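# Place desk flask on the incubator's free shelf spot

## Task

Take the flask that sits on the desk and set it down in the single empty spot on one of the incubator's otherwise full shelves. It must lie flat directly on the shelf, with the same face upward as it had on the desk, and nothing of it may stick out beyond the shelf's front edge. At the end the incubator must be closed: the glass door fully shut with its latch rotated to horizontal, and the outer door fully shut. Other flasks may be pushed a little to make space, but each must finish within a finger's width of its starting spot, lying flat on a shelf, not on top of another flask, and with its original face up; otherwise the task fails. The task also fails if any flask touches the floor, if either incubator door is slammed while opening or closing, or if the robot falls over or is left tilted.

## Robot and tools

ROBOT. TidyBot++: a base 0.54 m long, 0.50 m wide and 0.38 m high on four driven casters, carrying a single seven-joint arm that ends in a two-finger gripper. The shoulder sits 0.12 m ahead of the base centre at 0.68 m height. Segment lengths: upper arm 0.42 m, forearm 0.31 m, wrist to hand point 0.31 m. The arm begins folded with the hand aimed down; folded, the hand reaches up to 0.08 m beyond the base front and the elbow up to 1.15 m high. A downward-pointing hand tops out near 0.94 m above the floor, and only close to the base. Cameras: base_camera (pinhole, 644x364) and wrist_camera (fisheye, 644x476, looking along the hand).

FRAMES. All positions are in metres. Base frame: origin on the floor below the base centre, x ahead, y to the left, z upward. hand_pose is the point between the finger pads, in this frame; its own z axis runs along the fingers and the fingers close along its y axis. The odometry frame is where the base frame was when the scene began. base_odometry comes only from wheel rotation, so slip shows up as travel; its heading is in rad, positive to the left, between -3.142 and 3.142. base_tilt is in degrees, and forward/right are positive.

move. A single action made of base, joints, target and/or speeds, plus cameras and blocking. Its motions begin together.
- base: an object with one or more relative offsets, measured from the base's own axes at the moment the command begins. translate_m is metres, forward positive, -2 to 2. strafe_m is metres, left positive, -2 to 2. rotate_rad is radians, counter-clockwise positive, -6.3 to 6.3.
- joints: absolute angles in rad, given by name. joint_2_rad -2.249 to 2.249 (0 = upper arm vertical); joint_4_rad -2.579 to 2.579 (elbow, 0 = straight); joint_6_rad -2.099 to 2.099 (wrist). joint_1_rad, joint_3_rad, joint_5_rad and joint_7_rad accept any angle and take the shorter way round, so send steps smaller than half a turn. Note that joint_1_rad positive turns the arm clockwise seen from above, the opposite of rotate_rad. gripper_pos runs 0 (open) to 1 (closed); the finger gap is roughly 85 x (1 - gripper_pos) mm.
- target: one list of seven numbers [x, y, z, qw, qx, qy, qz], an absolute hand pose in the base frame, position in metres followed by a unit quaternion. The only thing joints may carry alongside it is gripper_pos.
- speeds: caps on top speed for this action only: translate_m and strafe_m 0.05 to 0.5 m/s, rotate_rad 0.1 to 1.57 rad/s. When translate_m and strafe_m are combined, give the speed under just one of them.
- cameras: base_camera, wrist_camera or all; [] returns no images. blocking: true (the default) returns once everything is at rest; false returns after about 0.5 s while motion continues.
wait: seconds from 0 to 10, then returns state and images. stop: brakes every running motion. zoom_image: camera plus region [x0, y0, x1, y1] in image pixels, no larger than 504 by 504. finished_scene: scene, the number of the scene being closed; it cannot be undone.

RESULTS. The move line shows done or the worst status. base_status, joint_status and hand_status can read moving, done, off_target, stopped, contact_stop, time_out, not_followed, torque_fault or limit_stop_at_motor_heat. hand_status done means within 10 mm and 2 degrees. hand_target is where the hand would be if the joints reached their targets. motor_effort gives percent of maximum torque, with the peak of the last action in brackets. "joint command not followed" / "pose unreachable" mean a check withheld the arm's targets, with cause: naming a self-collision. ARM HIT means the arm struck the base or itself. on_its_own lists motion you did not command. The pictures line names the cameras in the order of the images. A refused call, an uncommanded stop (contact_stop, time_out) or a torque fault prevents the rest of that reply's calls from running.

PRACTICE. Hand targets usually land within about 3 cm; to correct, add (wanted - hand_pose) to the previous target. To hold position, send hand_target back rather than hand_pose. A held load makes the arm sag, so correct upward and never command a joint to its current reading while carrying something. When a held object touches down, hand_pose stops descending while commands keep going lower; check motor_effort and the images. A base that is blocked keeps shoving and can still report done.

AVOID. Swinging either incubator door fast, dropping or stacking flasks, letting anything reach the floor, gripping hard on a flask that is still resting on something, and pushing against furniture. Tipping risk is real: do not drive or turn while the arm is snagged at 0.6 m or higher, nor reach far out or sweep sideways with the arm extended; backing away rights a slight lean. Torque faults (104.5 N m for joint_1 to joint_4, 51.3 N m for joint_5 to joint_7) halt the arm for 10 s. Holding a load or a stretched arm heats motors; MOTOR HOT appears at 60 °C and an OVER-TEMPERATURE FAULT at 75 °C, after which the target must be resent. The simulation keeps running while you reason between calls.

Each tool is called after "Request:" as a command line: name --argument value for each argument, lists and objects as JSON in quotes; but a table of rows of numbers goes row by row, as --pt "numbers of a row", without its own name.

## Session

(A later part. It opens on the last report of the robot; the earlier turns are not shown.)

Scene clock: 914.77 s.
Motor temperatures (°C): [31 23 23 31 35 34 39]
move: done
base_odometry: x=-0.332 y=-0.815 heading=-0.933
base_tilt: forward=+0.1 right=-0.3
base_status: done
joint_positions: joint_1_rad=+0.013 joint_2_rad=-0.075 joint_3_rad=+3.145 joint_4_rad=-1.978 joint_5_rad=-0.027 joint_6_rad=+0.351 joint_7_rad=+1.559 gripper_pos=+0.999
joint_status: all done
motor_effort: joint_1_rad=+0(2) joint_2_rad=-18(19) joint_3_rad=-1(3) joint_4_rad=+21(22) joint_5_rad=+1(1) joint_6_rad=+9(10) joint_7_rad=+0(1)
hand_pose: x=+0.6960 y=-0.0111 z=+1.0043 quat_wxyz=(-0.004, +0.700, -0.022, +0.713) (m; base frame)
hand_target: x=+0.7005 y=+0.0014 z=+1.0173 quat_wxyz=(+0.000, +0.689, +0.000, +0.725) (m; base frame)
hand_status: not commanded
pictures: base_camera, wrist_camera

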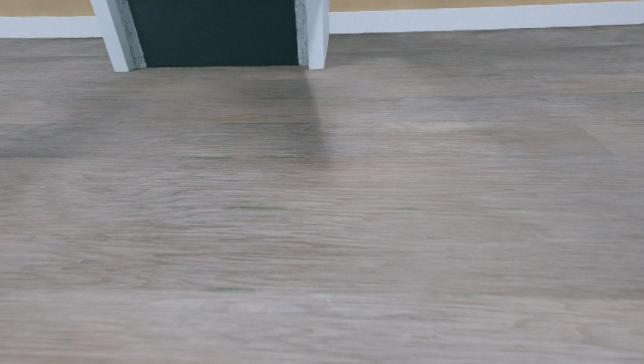

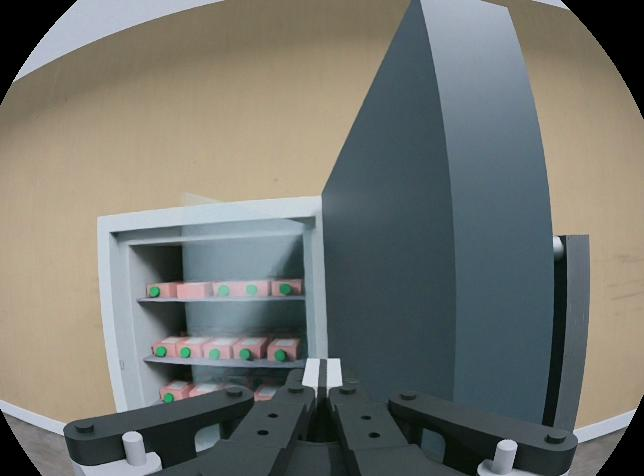

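Request:
move --base '{"translate_m": 0.27}' --speeds '{"translate_m": 0.2}'

Scene clock: 923.60 s.
Motor temperatures (°C): [31 23 23 31 35 34 39]
move: done
base_odometry: x=-0.171 y=-1.032 heading=-0.933
base_tilt: forward=+0.0 right=-0.3
base_status: done
joint_positions: joint_1_rad=+0.005 joint_2_rad=-0.061 joint_3_rad=+3.141 joint_4_rad=-1.974 joint_5_rad=-0.027 joint_6_rad=+0.351 joint_7_rad=+1.559 gripper_pos=+0.999
joint_status: not commanded
motor_effort: joint_1_rad=+0(4) joint_2_rad=-19(21) joint_3_rad=+0(5) joint_4_rad=+21(24) joint_5_rad=+1(1) joint_6_rad=+9(10) joint_7_rad=+0(1)
hand_pose: x=+0.7008 y=-0.0044 z=+0.9987 quat_wxyz=(-0.008, +0.704, -0.018, +0.710) (m; base frame)
hand_target: x=+0.7005 y=+0.0014 z=+1.0173 quat_wxyz=(+0.000, +0.689, +0.000, +0.725) (m; base frame)
hand_status: not commanded
pictures: base_camera, wrist_camera

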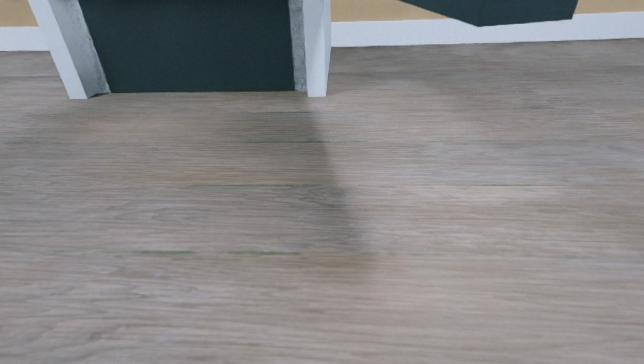

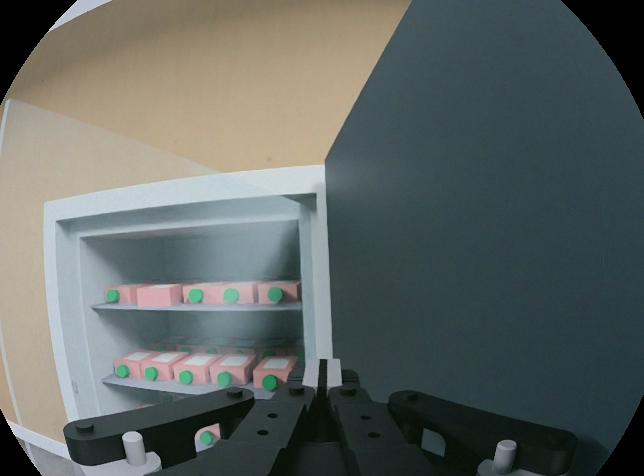

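Request:
move --base '{"strafe_m": 0.17}' --speeds '{"strafe_m": 0.08}'

Scene clock: 931.53 s.
Motor temperatures (°C): [31 23 23 31 35 34 39]
move: done
base_odometry: x=-0.034 y=-0.931 heading=-0.934
base_tilt: forward=+0.0 right=-0.3
base_status: done
joint_positions: joint_1_rad=+0.003 joint_2_rad=-0.061 joint_3_rad=+3.142 joint_4_rad=-1.974 joint_5_rad=-0.027 joint_6_rad=+0.351 joint_7_rad=+1.559 gripper_pos=+0.999
joint_status: not commanded
motor_effort: joint_1_rad=+1(3) joint_2_rad=-19(20) joint_3_rad=+0(4) joint_4_rad=+21(22) joint_5_rad=+0(1) joint_6_rad=+9(9) joint_7_rad=+1(1)
hand_pose: x=+0.7008 y=-0.0038 z=+0.9987 quat_wxyz=(-0.008, +0.704, -0.018, +0.710) (m; base frame)
hand_target: x=+0.7005 y=+0.0014 z=+1.0173 quat_wxyz=(+0.000, +0.689, +0.000, +0.725) (m; base frame)
hand_status: not commanded
pictures: base_camera, wrist_camera

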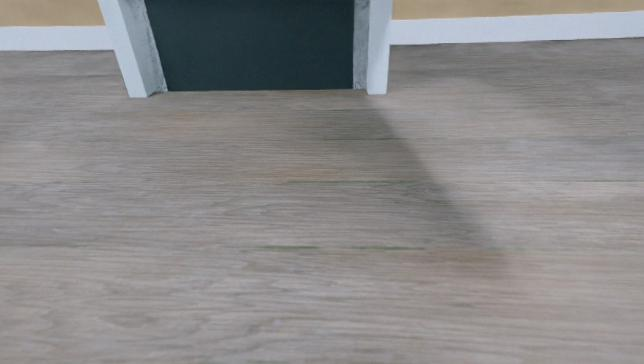

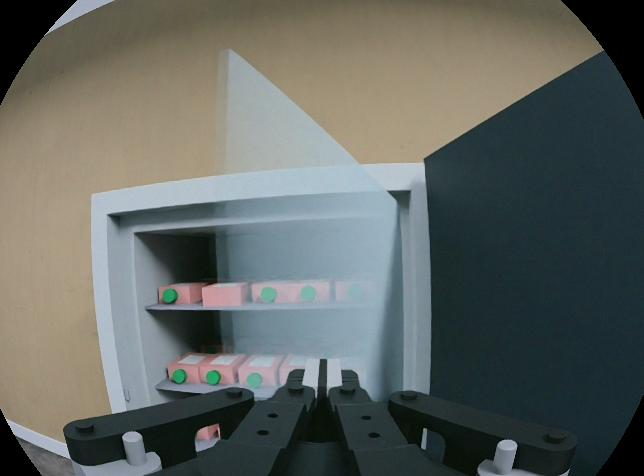

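Request:
move --base '{"translate_m": 0.122, "strafe_m": 0.2}' --speeds '{"translate_m": 0.1}'

Scene clock: 949.63 s.
Motor temperatures (°C): [31 23 23 31 35 34 39]
move: done
base_odometry: x=+0.199 y=-0.910 heading=-0.933
base_tilt: forward=+0.0 right=-0.4
base_status: done
joint_positions: joint_1_rad=+0.002 joint_2_rad=-0.061 joint_3_rad=+3.143 joint_4_rad=-1.973 joint_5_rad=-0.027 joint_6_rad=+0.351 joint_7_rad=+1.559 gripper_pos=+0.999
joint_status: not commanded
motor_effort: joint_1_rad=-1(4) joint_2_rad=-19(20) joint_3_rad=-1(5) joint_4_rad=+21(24) joint_5_rad=+0(2) joint_6_rad=+9(10) joint_7_rad=+1(1)
hand_pose: x=+0.7007 y=-0.0035 z=+0.9996 quat_wxyz=(-0.009, +0.704, -0.017, +0.710) (m; base frame)
hand_target: x=+0.7005 y=+0.0014 z=+1.0173 quat_wxyz=(+0.000, +0.689, +0.000, +0.725) (m; base frame)
hand_status: not commanded
pictures: base_camera, wrist_camera

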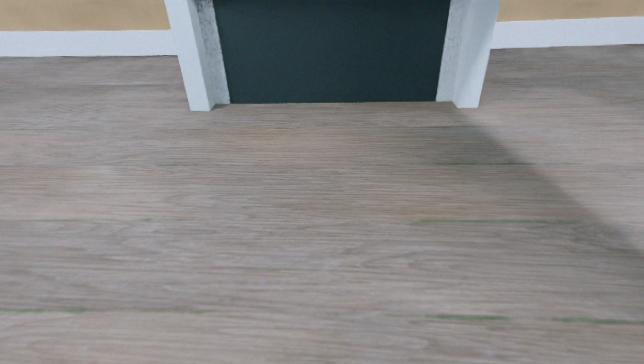

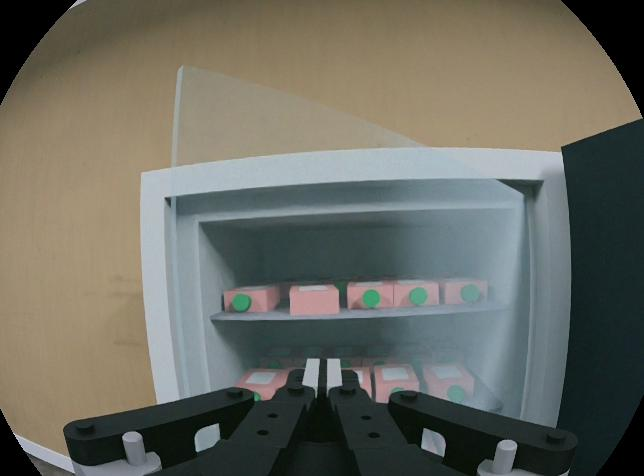

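Request:
move --base '{"translate_m": 0.2, "strafe_m": 0.12}' --speeds '{"translate_m": 0.1}'

Scene clock: 959.13 s.
Motor temperatures (°C): [31 23 23 31 35 34 39]
move: done
base_odometry: x=+0.415 y=-0.999 heading=-0.933
base_tilt: forward=+0.0 right=-0.3
base_status: done
joint_positions: joint_1_rad=+0.003 joint_2_rad=-0.061 joint_3_rad=+3.143 joint_4_rad=-1.973 joint_5_rad=-0.027 joint_6_rad=+0.351 joint_7_rad=+1.559 gripper_pos=+0.999
joint_status: not commanded
motor_effort: joint_1_rad=-1(3) joint_2_rad=-19(22) joint_3_rad=+0(5) joint_4_rad=+21(22) joint_5_rad=+0(1) joint_6_rad=+9(9) joint_7_rad=+0(1)
hand_pose: x=+0.7010 y=-0.0040 z=+0.9992 quat_wxyz=(-0.008, +0.704, -0.018, +0.710) (m; base frame)
hand_target: x=+0.7005 y=+0.0014 z=+1.0173 quat_wxyz=(+0.000, +0.689, +0.000, +0.725) (m; base frame)
hand_status: not commanded
pictures: base_camera, wrist_camera

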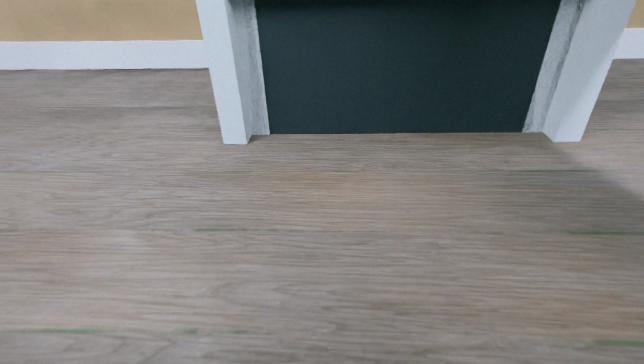

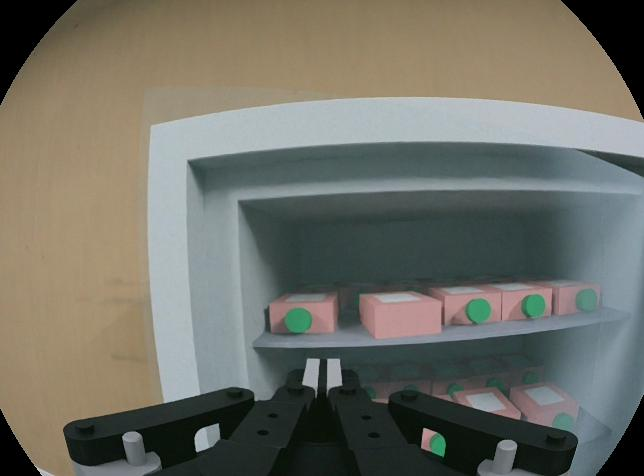

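Request:
move --base '{"translate_m": 0.11, "strafe_m": 0.025}' --speeds '{"translate_m": 0.06}'

Scene clock: 964.27 s.
Motor temperatures (°C): [31 22 23 31 35 34 39]
move: done
base_odometry: x=+0.500 y=-1.073 heading=-0.933
base_tilt: forward=+0.1 right=-0.3
base_status: done
joint_positions: joint_1_rad=+0.003 joint_2_rad=-0.061 joint_3_rad=+3.143 joint_4_rad=-1.973 joint_5_rad=-0.027 joint_6_rad=+0.351 joint_7_rad=+1.559 gripper_pos=+0.999
joint_status: not commanded
motor_effort: joint_1_rad=+0(2) joint_2_rad=-19(22) joint_3_rad=+0(2) joint_4_rad=+21(24) joint_5_rad=+0(1) joint_6_rad=+9(10) joint_7_rad=+0(1)
hand_pose: x=+0.7009 y=-0.0040 z=+0.9995 quat_wxyz=(-0.008, +0.704, -0.018, +0.710) (m; base frame)
hand_target: x=+0.7005 y=+0.0014 z=+1.0173 quat_wxyz=(+0.000, +0.689, +0.000, +0.725) (m; base frame)
hand_status: not commanded
pictures: base_camera, wrist_camera

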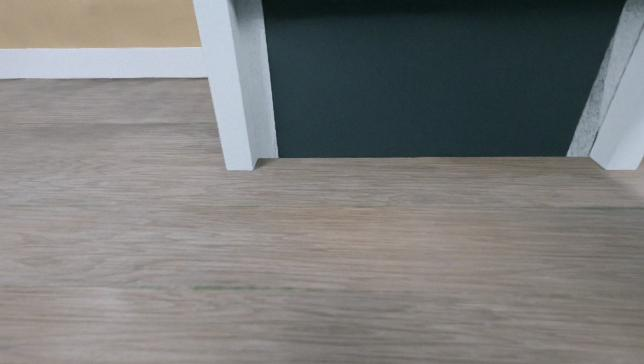

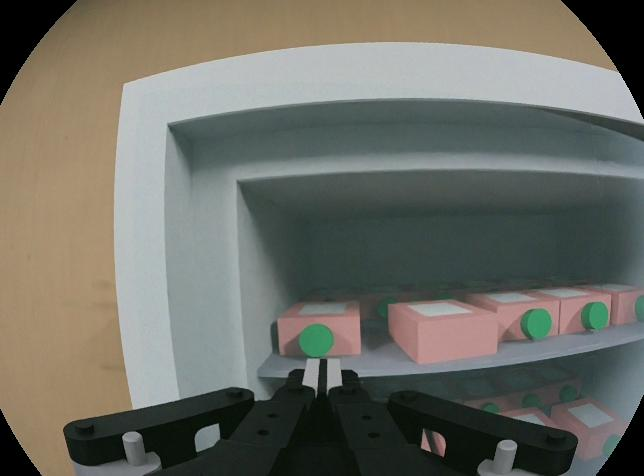

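Request:
move --base '{"translate_m": 0.06}' --speeds '{"translate_m": 0.05}'

Scene clock: 970.77 s.
Motor temperatures (°C): [31 22 23 31 35 34 39]
move: done
base_odometry: x=+0.536 y=-1.121 heading=-0.933
base_tilt: forward=+0.1 right=-0.3
base_status: done
joint_positions: joint_1_rad=+0.003 joint_2_rad=-0.060 joint_3_rad=+3.143 joint_4_rad=-1.973 joint_5_rad=-0.027 joint_6_rad=+0.351 joint_7_rad=+1.559 gripper_pos=+0.999
joint_status: not commanded
motor_effort: joint_1_rad=+0(1) joint_2_rad=-18(22) joint_3_rad=-1(2) joint_4_rad=+21(23) joint_5_rad=+1(1) joint_6_rad=+9(9) joint_7_rad=+1(1)
hand_pose: x=+0.7011 y=-0.0040 z=+0.9993 quat_wxyz=(-0.008, +0.704, -0.018, +0.710) (m; base frame)
hand_target: x=+0.7005 y=+0.0014 z=+1.0173 quat_wxyz=(+0.000, +0.689, +0.000, +0.725) (m; base frame)
hand_status: not commanded
pictures: base_camera, wrist_camera

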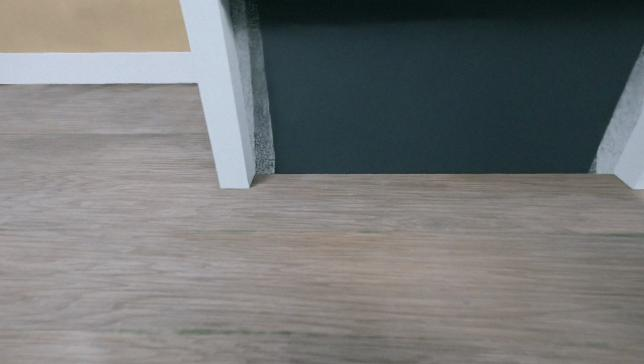

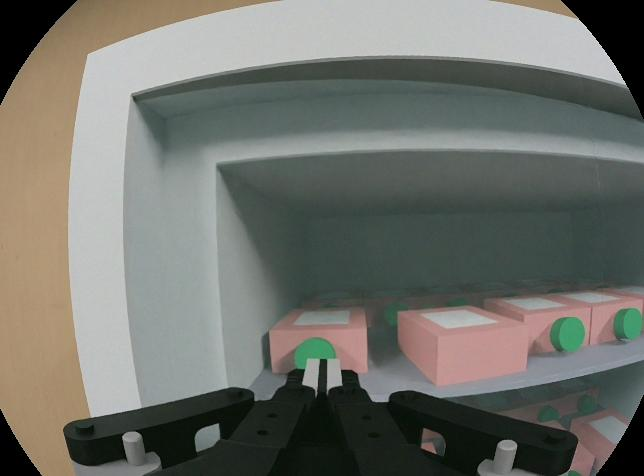

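Request:
move --base '{"translate_m": 0.04}' --speeds '{"translate_m": 0.05}'

Scene clock: 975.07 s.
Motor temperatures (°C): [31 22 23 31 35 34 39]
move: done
base_odometry: x=+0.560 y=-1.153 heading=-0.933
base_tilt: forward=+0.0 right=-0.3
base_status: done
joint_positions: joint_1_rad=+0.003 joint_2_rad=-0.060 joint_3_rad=+3.143 joint_4_rad=-1.973 joint_5_rad=-0.027 joint_6_rad=+0.351 joint_7_rad=+1.559 gripper_pos=+0.999
joint_status: not commanded
motor_effort: joint_1_rad=-1(1) joint_2_rad=-18(22) joint_3_rad=-1(2) joint_4_rad=+21(22) joint_5_rad=+0(1) joint_6_rad=+9(10) joint_7_rad=+1(1)
hand_pose: x=+0.7012 y=-0.0040 z=+0.9993 quat_wxyz=(-0.008, +0.704, -0.018, +0.710) (m; base frame)
hand_target: x=+0.7005 y=+0.0014 z=+1.0173 quat_wxyz=(+0.000, +0.689, +0.000, +0.725) (m; base frame)
hand_status: not commanded
pictures: base_camera, wrist_camera

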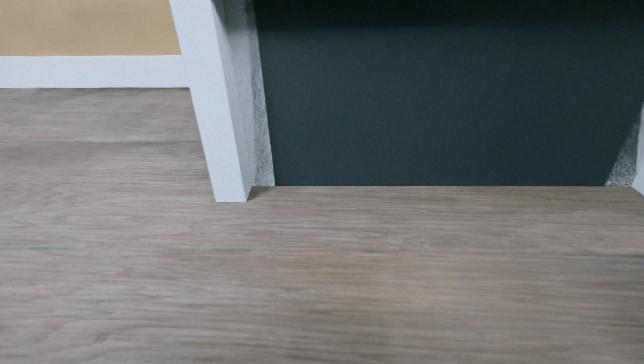

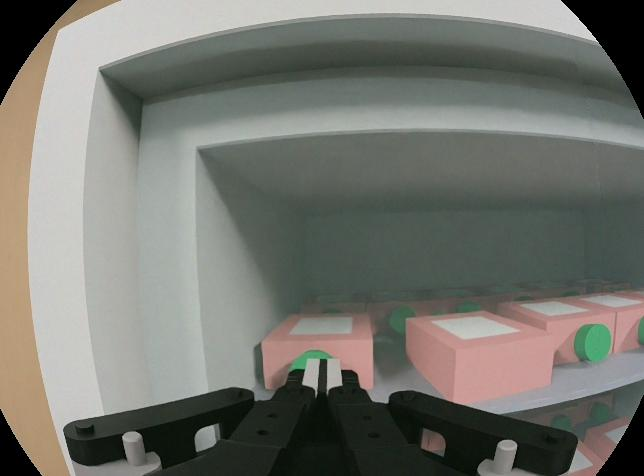

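Request:
move --base '{"translate_m": 0.04}' --speeds '{"translate_m": 0.05}'

Request:
zoom_image --camera "wrist_camera" --region '[20, 0, 420, 400]'

Scene clock: 988.73 s.
Motor temperatures (°C): [31 22 23 31 35 34 39]
move: done
base_odometry: x=+0.584 y=-1.185 heading=-0.932
base_tilt: forward=+0.0 right=-0.4
base_status: done
joint_positions: joint_1_rad=+0.003 joint_2_rad=-0.096 joint_3_rad=+3.143 joint_4_rad=-2.005 joint_5_rad=-0.027 joint_6_rad=+0.351 joint_7_rad=+1.559 gripper_pos=+0.999
joint_status: not commanded
motor_effort: joint_1_rad=+0(1) joint_2_rad=-12(20) joint_3_rad=+0(1) joint_4_rad=+28(32) joint_5_rad=+0(1) joint_6_rad=+12(14) joint_7_rad=+1(1)
hand_pose: x=+0.6865 y=-0.0039 z=+1.0001 quat_wxyz=(-0.008, +0.703, -0.018, +0.711) (m; base frame)
hand_target: x=+0.7005 y=+0.0014 z=+1.0173 quat_wxyz=(+0.000, +0.689, +0.000, +0.725) (m; base frame)
hand_status: not commanded
pictures: base_camera, wrist_camera

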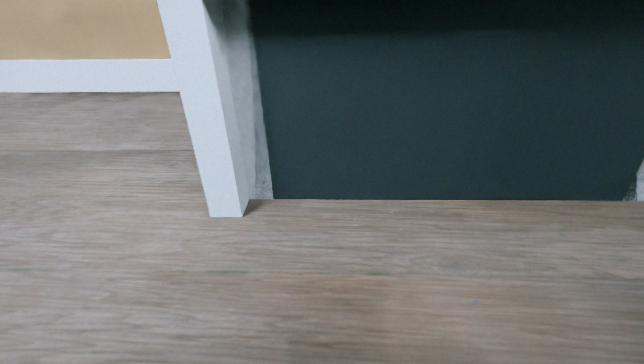

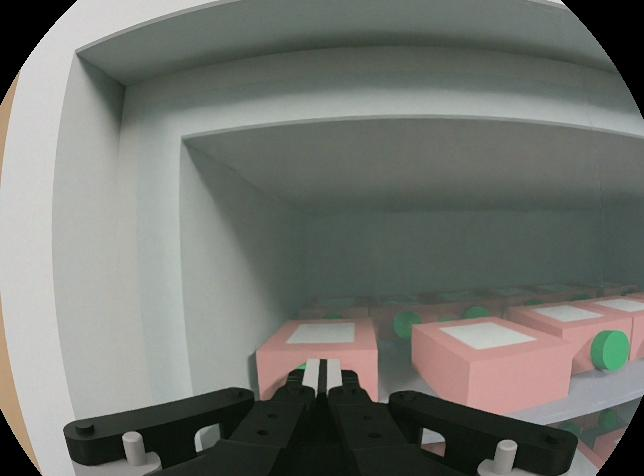

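Scaled by 1.260.

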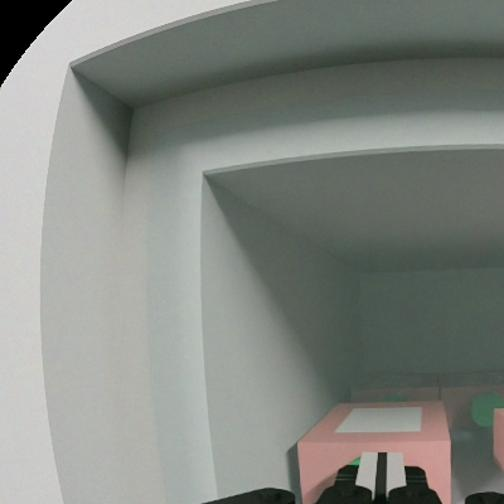

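Request:
move --base '{"translate_m": -0.45}' --speeds '{"translate_m": 0.2}' --joints '{"joint_2_rad": -0.342, "joint_4_rad": -2.45, "joint_6_rad": 0.4}'

Request:
zoom_image --camera "wrist_camera" --region '[140, 60, 500, 420]'

Scene clock: 1001.93 s.
Motor temperatures (°C): [31 22 23 31 35 34 39]
move: done
base_odometry: x=+0.316 y=-0.823 heading=-0.933
base_tilt: forward=+0.1 right=-0.3
base_status: done
joint_positions: joint_1_rad=+0.003 joint_2_rad=-0.335 joint_3_rad=+3.143 joint_4_rad=-2.442 joint_5_rad=-0.027 joint_6_rad=+0.355 joint_7_rad=+1.559 gripper_pos=+0.999
joint_status: all done
motor_effort: joint_1_rad=-1(1) joint_2_rad=-7(23) joint_3_rad=+0(2) joint_4_rad=+20(27) joint_5_rad=+0(1) joint_6_rad=+9(11) joint_7_rad=+1(1)
hand_pose: x=+0.5573 y=-0.0034 z=+0.8627 quat_wxyz=(-0.007, +0.768, -0.019, +0.640) (m; base frame)
hand_target: x=+0.5563 y=+0.0014 z=+0.8747 quat_wxyz=(+0.000, +0.754, +0.000, +0.657) (m; base frame)
hand_status: not commanded
pictures: base_camera, wrist_camera

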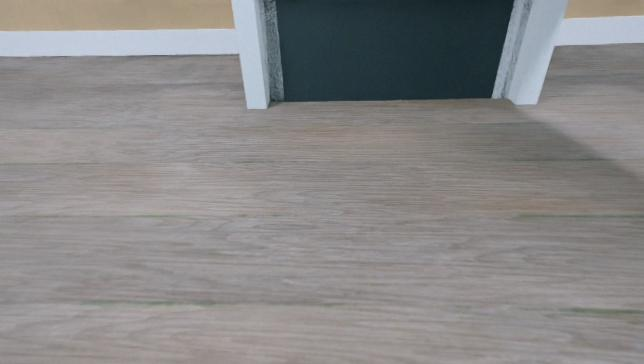

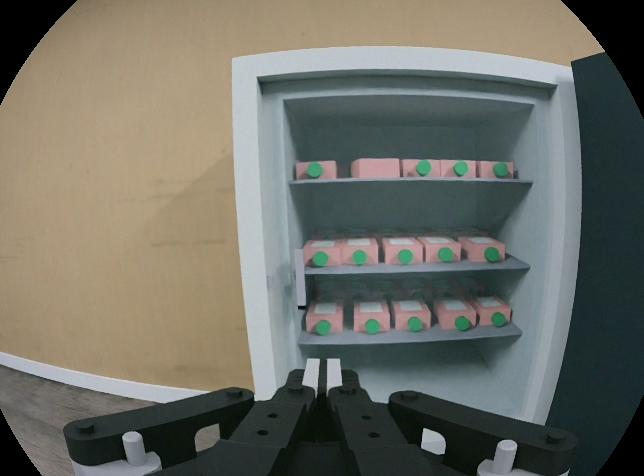

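Scaled by 1.400.

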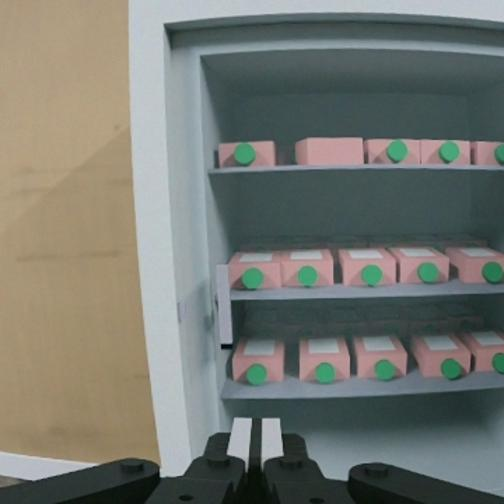

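Request:
zoom_image --camera "wrist_camera" --region '[250, 230, 340, 330]'

Scaled by 5.040.

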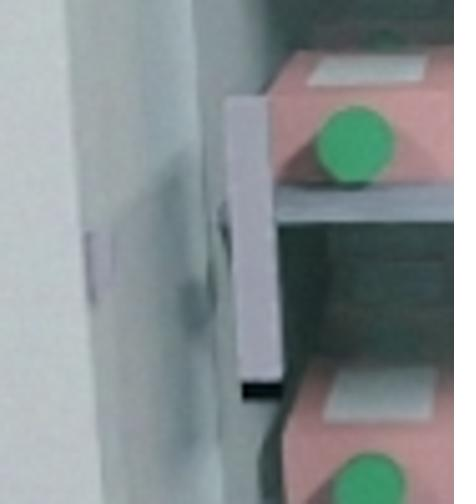

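Request:
move --base '{"strafe_m": 0.036}' --speeds '{"strafe_m": 0.1}' --joints '{"joint_1_rad": 0.0, "joint_2_rad": 0.446, "joint_4_rad": -2.235, "joint_6_rad": 1.165, "joint_5_rad": 0.03, "gripper_pos": 0.3}'

Scene clock: 1058.80 s.
Motor temperatures (°C): [31 22 23 31 35 34 39]
move: done
base_odometry: x=+0.345 y=-0.801 heading=-0.932
base_tilt: forward=+0.0 right=-0.4
base_status: done
joint_positions: joint_1_rad=+0.003 joint_2_rad=+0.443 joint_3_rad=+3.143 joint_4_rad=-2.253 joint_5_rad=-0.027 joint_6_rad=+1.113 joint_7_rad=+1.559 gripper_pos=+0.300
joint_status: all done
motor_effort: joint_1_rad=+0(2) joint_2_rad=-28(30) joint_3_rad=-1(2) joint_4_rad=+13(20) joint_5_rad=+0(1) joint_6_rad=+9(10) joint_7_rad=+0(1)
hand_pose: x=+0.7460 y=-0.0085 z=+0.7747 quat_wxyz=(+0.002, +0.711, -0.018, +0.703) (m; base frame)
hand_target: x=+0.7509 y=+0.0099 z=+0.7968 quat_wxyz=(-0.005, +0.687, +0.014, +0.726) (m; base frame)
hand_status: not commanded
pictures: base_camera, wrist_camera

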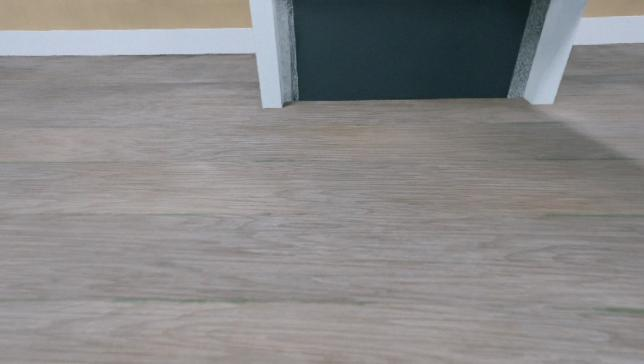

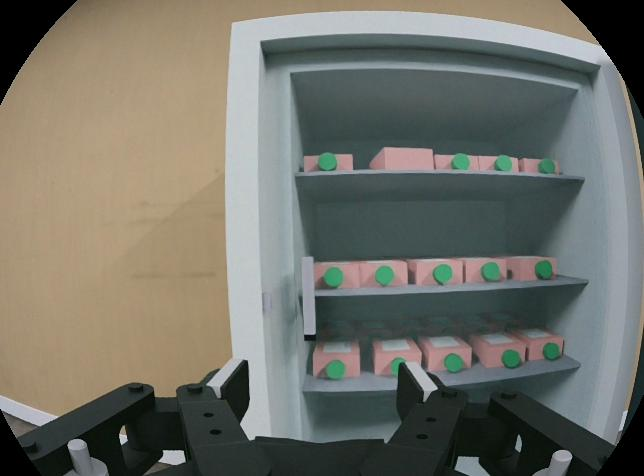

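Request:
move --base '{"translate_m": 0.3, "strafe_m": 0.003}' --speeds '{"translate_m": 0.12}'

Scene clock: 1077.63 s.
Motor temperatures (°C): [31 22 23 31 35 34 39]
move: done
base_odometry: x=+0.526 y=-1.041 heading=-0.932
base_tilt: forward=+0.1 right=-0.3
base_status: done
joint_positions: joint_1_rad=+0.003 joint_2_rad=+0.447 joint_3_rad=+3.143 joint_4_rad=-2.246 joint_5_rad=-0.027 joint_6_rad=+1.117 joint_7_rad=+1.559 gripper_pos=+0.300
joint_status: not commanded
motor_effort: joint_1_rad=+0(1) joint_2_rad=-28(31) joint_3_rad=-1(2) joint_4_rad=+13(14) joint_5_rad=+0(1) joint_6_rad=+9(9) joint_7_rad=+1(1)
hand_pose: x=+0.7483 y=-0.0085 z=+0.7762 quat_wxyz=(+0.002, +0.709, -0.018, +0.705) (m; base frame)
hand_target: x=+0.7509 y=+0.0099 z=+0.7968 quat_wxyz=(-0.005, +0.687, +0.014, +0.726) (m; base frame)
hand_status: not commanded
pictures: base_camera, wrist_camera

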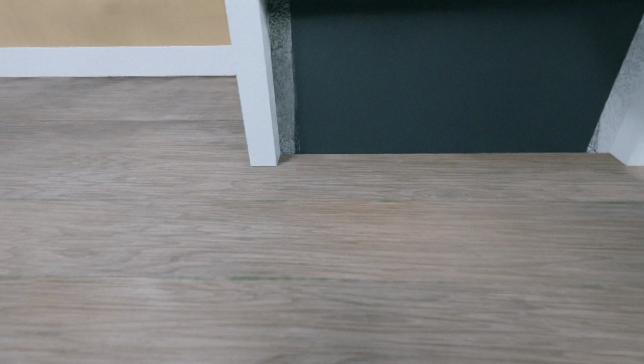

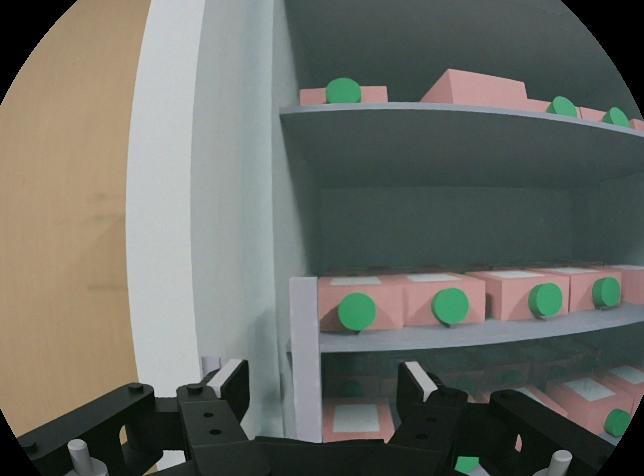

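Request:
move --base '{"translate_m": 0.065, "strafe_m": 0.008}' --speeds '{"translate_m": 0.06}'

Request:
zoom_image --camera "wrist_camera" --region '[180, 236, 460, 476]'

Scene clock: 1091.33 s.
Motor temperatures (°C): [31 22 23 31 35 34 39]
move: done
base_odometry: x=+0.571 y=-1.088 heading=-0.932
base_tilt: forward=+0.1 right=-0.3
base_status: done
joint_positions: joint_1_rad=+0.003 joint_2_rad=+0.448 joint_3_rad=+3.143 joint_4_rad=-2.245 joint_5_rad=-0.027 joint_6_rad=+1.117 joint_7_rad=+1.559 gripper_pos=+0.300
joint_status: not commanded
motor_effort: joint_1_rad=+0(2) joint_2_rad=-28(31) joint_3_rad=-2(2) joint_4_rad=+13(14) joint_5_rad=+0(1) joint_6_rad=+9(9) joint_7_rad=+1(1)
hand_pose: x=+0.7487 y=-0.0085 z=+0.7761 quat_wxyz=(+0.002, +0.709, -0.018, +0.705) (m; base frame)
hand_target: x=+0.7509 y=+0.0099 z=+0.7968 quat_wxyz=(-0.005, +0.687, +0.014, +0.726) (m; base frame)
hand_status: not commanded
pictures: base_camera, wrist_camera

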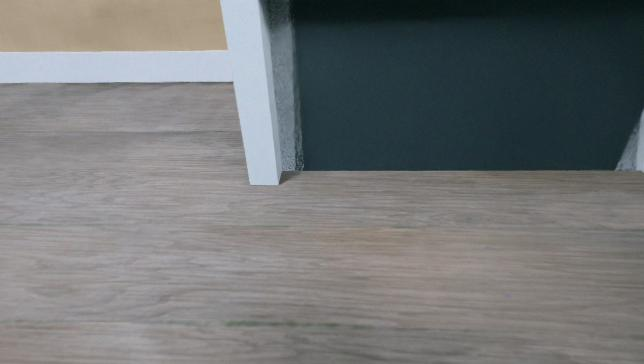

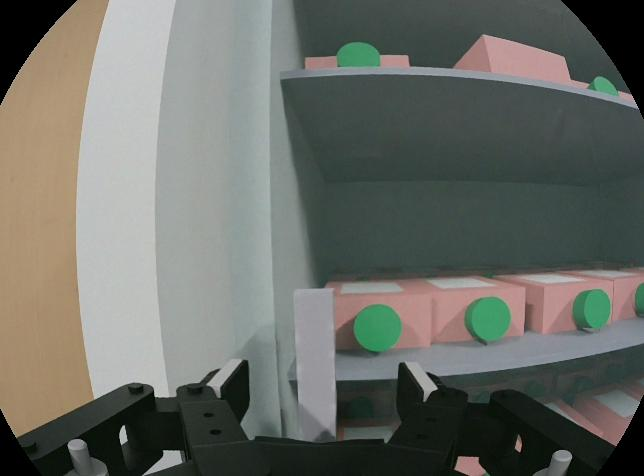

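Scaled by 1.800.

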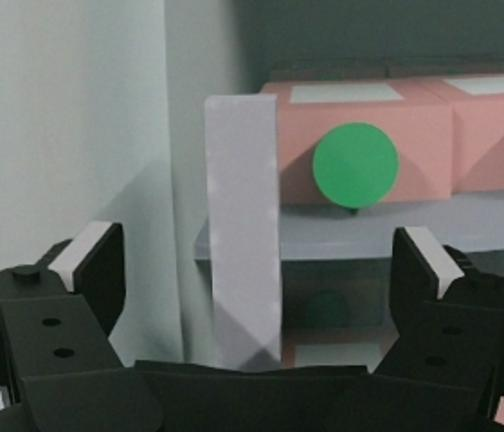

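Request:
move --base '{"translate_m": 0.014, "strafe_m": 0.002}' --speeds '{"translate_m": 0.05}' --joints '{"joint_2_rad": 0.456}'

Request:
move --joints '{"gripper_pos": 0.72}'

Request:
zoom_image --camera "wrist_camera" --region '[180, 236, 460, 476]'

Scene clock: 1104.73 s.
Motor temperatures (°C): [31 22 23 31 35 34 39]
move: done
base_odometry: x=+0.581 y=-1.098 heading=-0.933
base_tilt: forward=+0.0 right=-0.3
base_status: done
joint_positions: joint_1_rad=+0.003 joint_2_rad=+0.453 joint_3_rad=+3.143 joint_4_rad=-2.245 joint_5_rad=-0.027 joint_6_rad=+1.118 joint_7_rad=+1.559 gripper_pos=+0.300
joint_status: all done
motor_effort: joint_1_rad=+0(2) joint_2_rad=-29(31) joint_3_rad=-1(2) joint_4_rad=+12(14) joint_5_rad=+0(1) joint_6_rad=+9(9) joint_7_rad=+0(1)
hand_pose: x=+0.7493 y=-0.0085 z=+0.7730 quat_wxyz=(+0.002, +0.710, -0.018, +0.704) (m; base frame)
hand_target: x=+0.7520 y=+0.0099 z=+0.7905 quat_wxyz=(-0.006, +0.691, +0.014, +0.723) (m; base frame)
hand_status: not commanded
pictures: base_camera, wrist_camera

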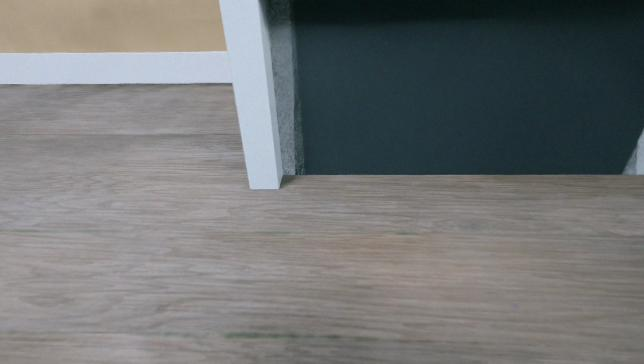

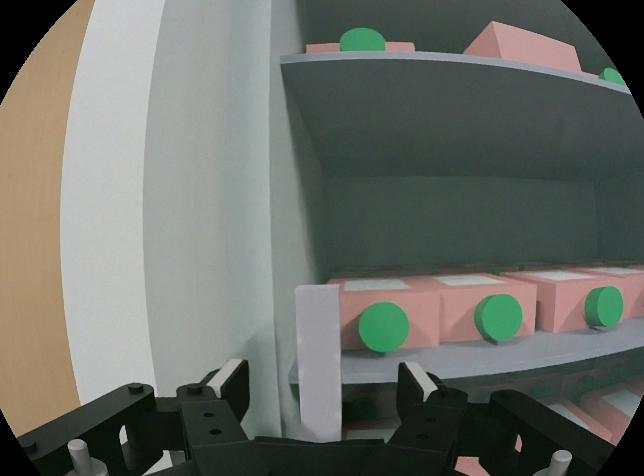

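Scene clock: 1105.50 s.
Motor temperatures (°C): [31 22 23 31 35 34 39]
move: done
base_odometry: x=+0.581 y=-1.098 heading=-0.933
base_tilt: forward=+0.1 right=-0.3
base_status: not commanded
joint_positions: joint_1_rad=+0.003 joint_2_rad=+0.453 joint_3_rad=+3.143 joint_4_rad=-2.245 joint_5_rad=-0.027 joint_6_rad=+1.118 joint_7_rad=+1.559 gripper_pos=+0.720
joint_status: all done
motor_effort: joint_1_rad=+0(1) joint_2_rad=-29(29) joint_3_rad=-2(2) joint_4_rad=+13(13) joint_5_rad=+0(1) joint_6_rad=+9(9) joint_7_rad=+1(1)
hand_pose: x=+0.7493 y=-0.0085 z=+0.7730 quat_wxyz=(+0.002, +0.710, -0.018, +0.704) (m; base frame)
hand_target: x=+0.7520 y=+0.0099 z=+0.7905 quat_wxyz=(-0.006, +0.691, +0.014, +0.723) (m; base frame)
hand_status: not commanded
pictures: base_camera, wrist_camera

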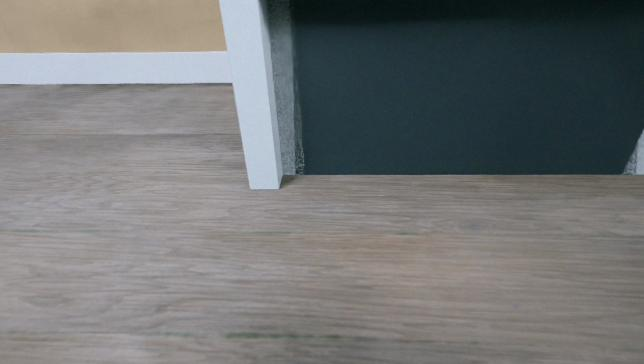

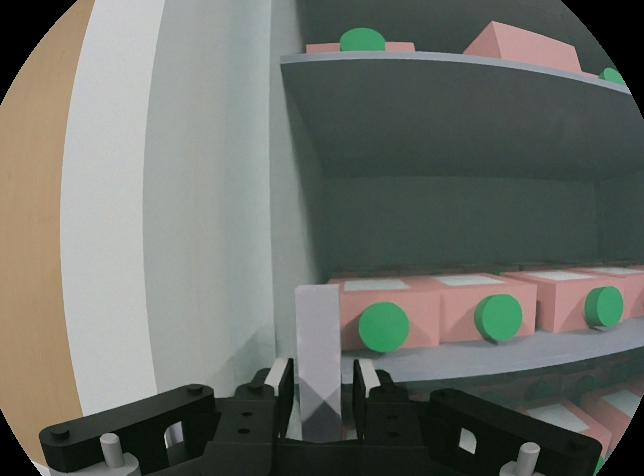

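Scaled by 1.800.

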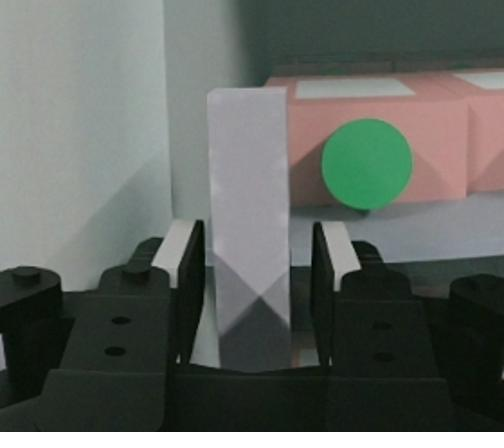

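Request:
move --base '{"translate_m": 0.014, "strafe_m": 0.001}' --speeds '{"translate_m": 0.05}' --cameras '[]'

Request:
move --joints '{"gripper_pos": 0.8}'

Request:
zoom_image --camera "wrist_camera" --region '[180, 236, 460, 476]'

Scene clock: 1111.63 s.
Motor temperatures (°C): [31 22 23 31 35 34 39]
move: done
base_odometry: x=+0.590 y=-1.109 heading=-0.932
base_tilt: forward=+0.1 right=-0.3
base_status: done
joint_positions: joint_1_rad=+0.003 joint_2_rad=+0.454 joint_3_rad=+3.143 joint_4_rad=-2.250 joint_5_rad=-0.027 joint_6_rad=+1.126 joint_7_rad=+1.559 gripper_pos=+0.720
joint_status: not commanded
motor_effort: joint_1_rad=-1(2) joint_2_rad=-26(30) joint_3_rad=+0(2) joint_4_rad=+15(20) joint_5_rad=+1(3) joint_6_rad=+8(10) joint_7_rad=+0(1)
hand_pose: x=+0.7479 y=-0.0086 z=+0.7730 quat_wxyz=(+0.002, +0.709, -0.018, +0.705) (m; base frame)
hand_target: x=+0.7520 y=+0.0099 z=+0.7905 quat_wxyz=(-0.006, +0.691, +0.014, +0.723) (m; base frame)
hand_status: not commanded
pictures: none
No camera images: "cameras" was empty.

Scene clock: 1112.13 s.
Motor temperatures (°C): [31 22 23 31 35 34 39]
move: done
base_odometry: x=+0.590 y=-1.109 heading=-0.933
base_tilt: forward=+0.0 right=-0.3
base_status: not commanded
joint_positions: joint_1_rad=+0.006 joint_2_rad=+0.454 joint_3_rad=+3.143 joint_4_rad=-2.251 joint_5_rad=-0.027 joint_6_rad=+1.126 joint_7_rad=+1.559 gripper_pos=+0.800
joint_status: all done
motor_effort: joint_1_rad=-1(4) joint_2_rad=-27(28) joint_3_rad=-2(3) joint_4_rad=+15(17) joint_5_rad=+2(3) joint_6_rad=+8(9) joint_7_rad=+1(1)
hand_pose: x=+0.7476 y=-0.0108 z=+0.7727 quat_wxyz=(+0.003, +0.710, -0.019, +0.704) (m; base frame)
hand_target: x=+0.7520 y=+0.0099 z=+0.7905 quat_wxyz=(-0.006, +0.691, +0.014, +0.723) (m; base frame)
hand_status: not commanded
pictures: base_camera, wrist_camera

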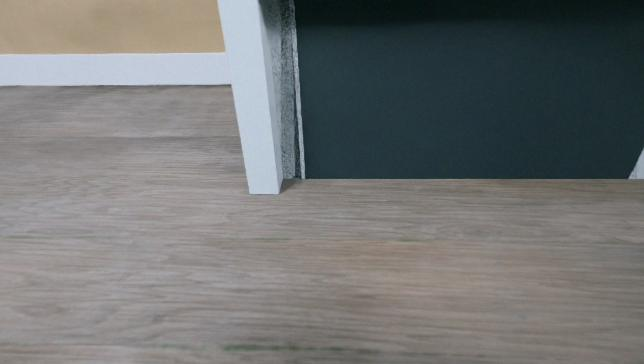

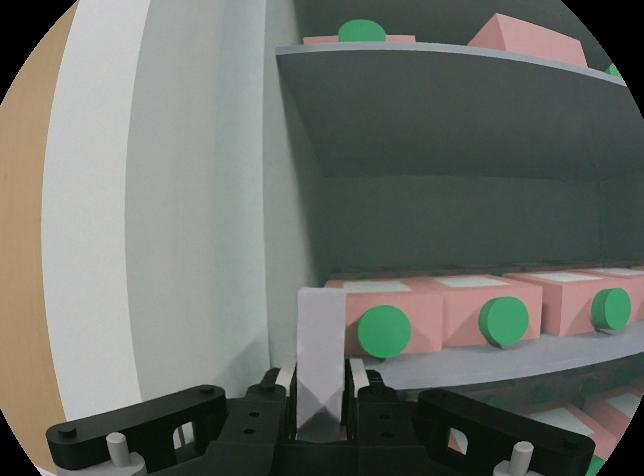

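Scaled by 1.800.

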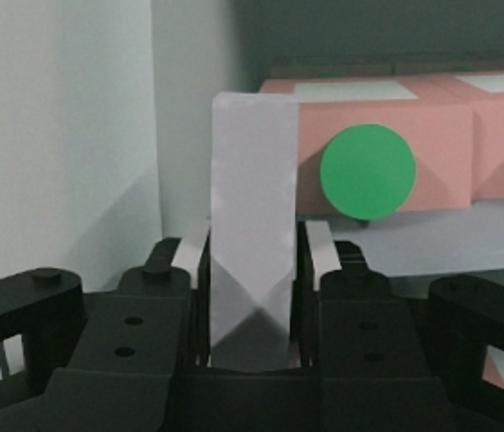

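Request:
move --base '{"translate_m": -0.004}' --cameras '[]'

Request:
move --joints '{"joint_7_rad": 1.1}'

Request:
zoom_image --camera "wrist_camera" --region '[180, 236, 460, 476]'

Scene clock: 1118.20 s.
Motor temperatures (°C): [31 22 23 31 35 34 39]
move: done
base_odometry: x=+0.588 y=-1.106 heading=-0.933
base_tilt: forward=+0.1 right=-0.3
base_status: done
joint_positions: joint_1_rad=+0.006 joint_2_rad=+0.455 joint_3_rad=+3.143 joint_4_rad=-2.246 joint_5_rad=-0.026 joint_6_rad=+1.126 joint_7_rad=+1.559 gripper_pos=+0.800
joint_status: not commanded
motor_effort: joint_1_rad=-1(1) joint_2_rad=-28(31) joint_3_rad=-1(2) joint_4_rad=+12(14) joint_5_rad=+0(1) joint_6_rad=+9(10) joint_7_rad=+0(1)
hand_pose: x=+0.7491 y=-0.0105 z=+0.7737 quat_wxyz=(+0.003, +0.709, -0.019, +0.705) (m; base frame)
hand_target: x=+0.7520 y=+0.0099 z=+0.7905 quat_wxyz=(-0.006, +0.691, +0.014, +0.723) (m; base frame)
hand_status: not commanded
pictures: none
No camera images: "cameras" was empty.

Scene clock: 1119.37 s.
Motor temperatures (°C): [31 22 23 31 35 34 39]
move: done
base_odometry: x=+0.588 y=-1.106 heading=-0.933
base_tilt: forward=+0.0 right=-0.3
base_status: not commanded
joint_positions: joint_1_rad=+0.011 joint_2_rad=+0.457 joint_3_rad=+3.146 joint_4_rad=-2.246 joint_5_rad=-0.026 joint_6_rad=+1.127 joint_7_rad=+1.169 gripper_pos=+0.800
joint_status: all done
motor_effort: joint_1_rad=-4(5) joint_2_rad=-30(32) joint_3_rad=-4(6) joint_4_rad=+15(15) joint_5_rad=+3(4) joint_6_rad=+10(11) joint_7_rad=+0(1)
hand_pose: x=+0.7491 y=-0.0148 z=+0.7731 quat_wxyz=(-0.131, +0.691, -0.158, +0.693) (m; base frame)
hand_target: x=+0.7520 y=+0.0099 z=+0.7905 quat_wxyz=(-0.174, +0.675, -0.148, +0.702) (m; base frame)
hand_status: not commanded
pictures: base_camera, wrist_camera

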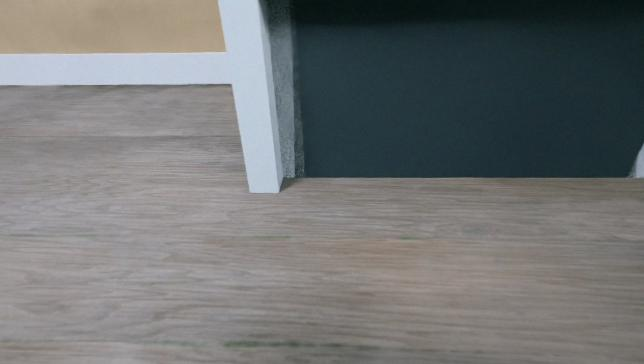

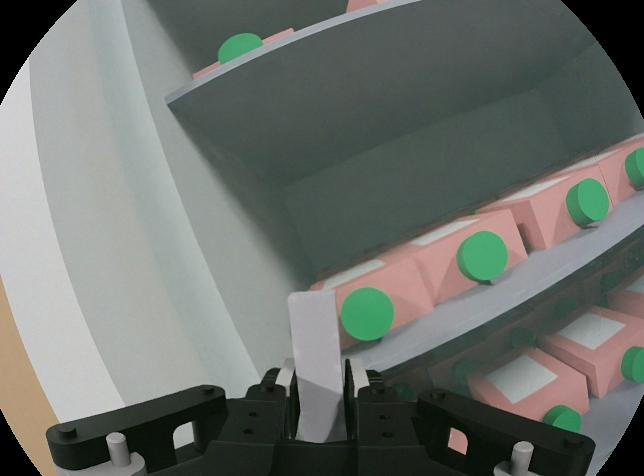

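Scaled by 1.800.

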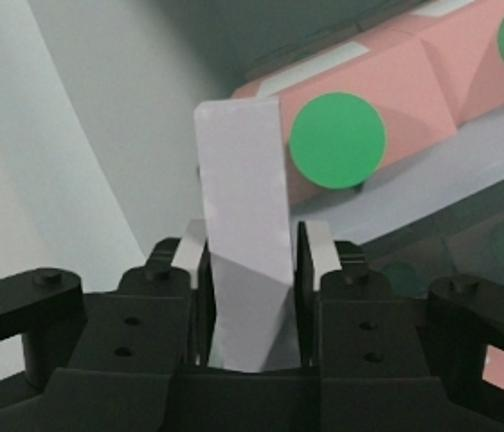

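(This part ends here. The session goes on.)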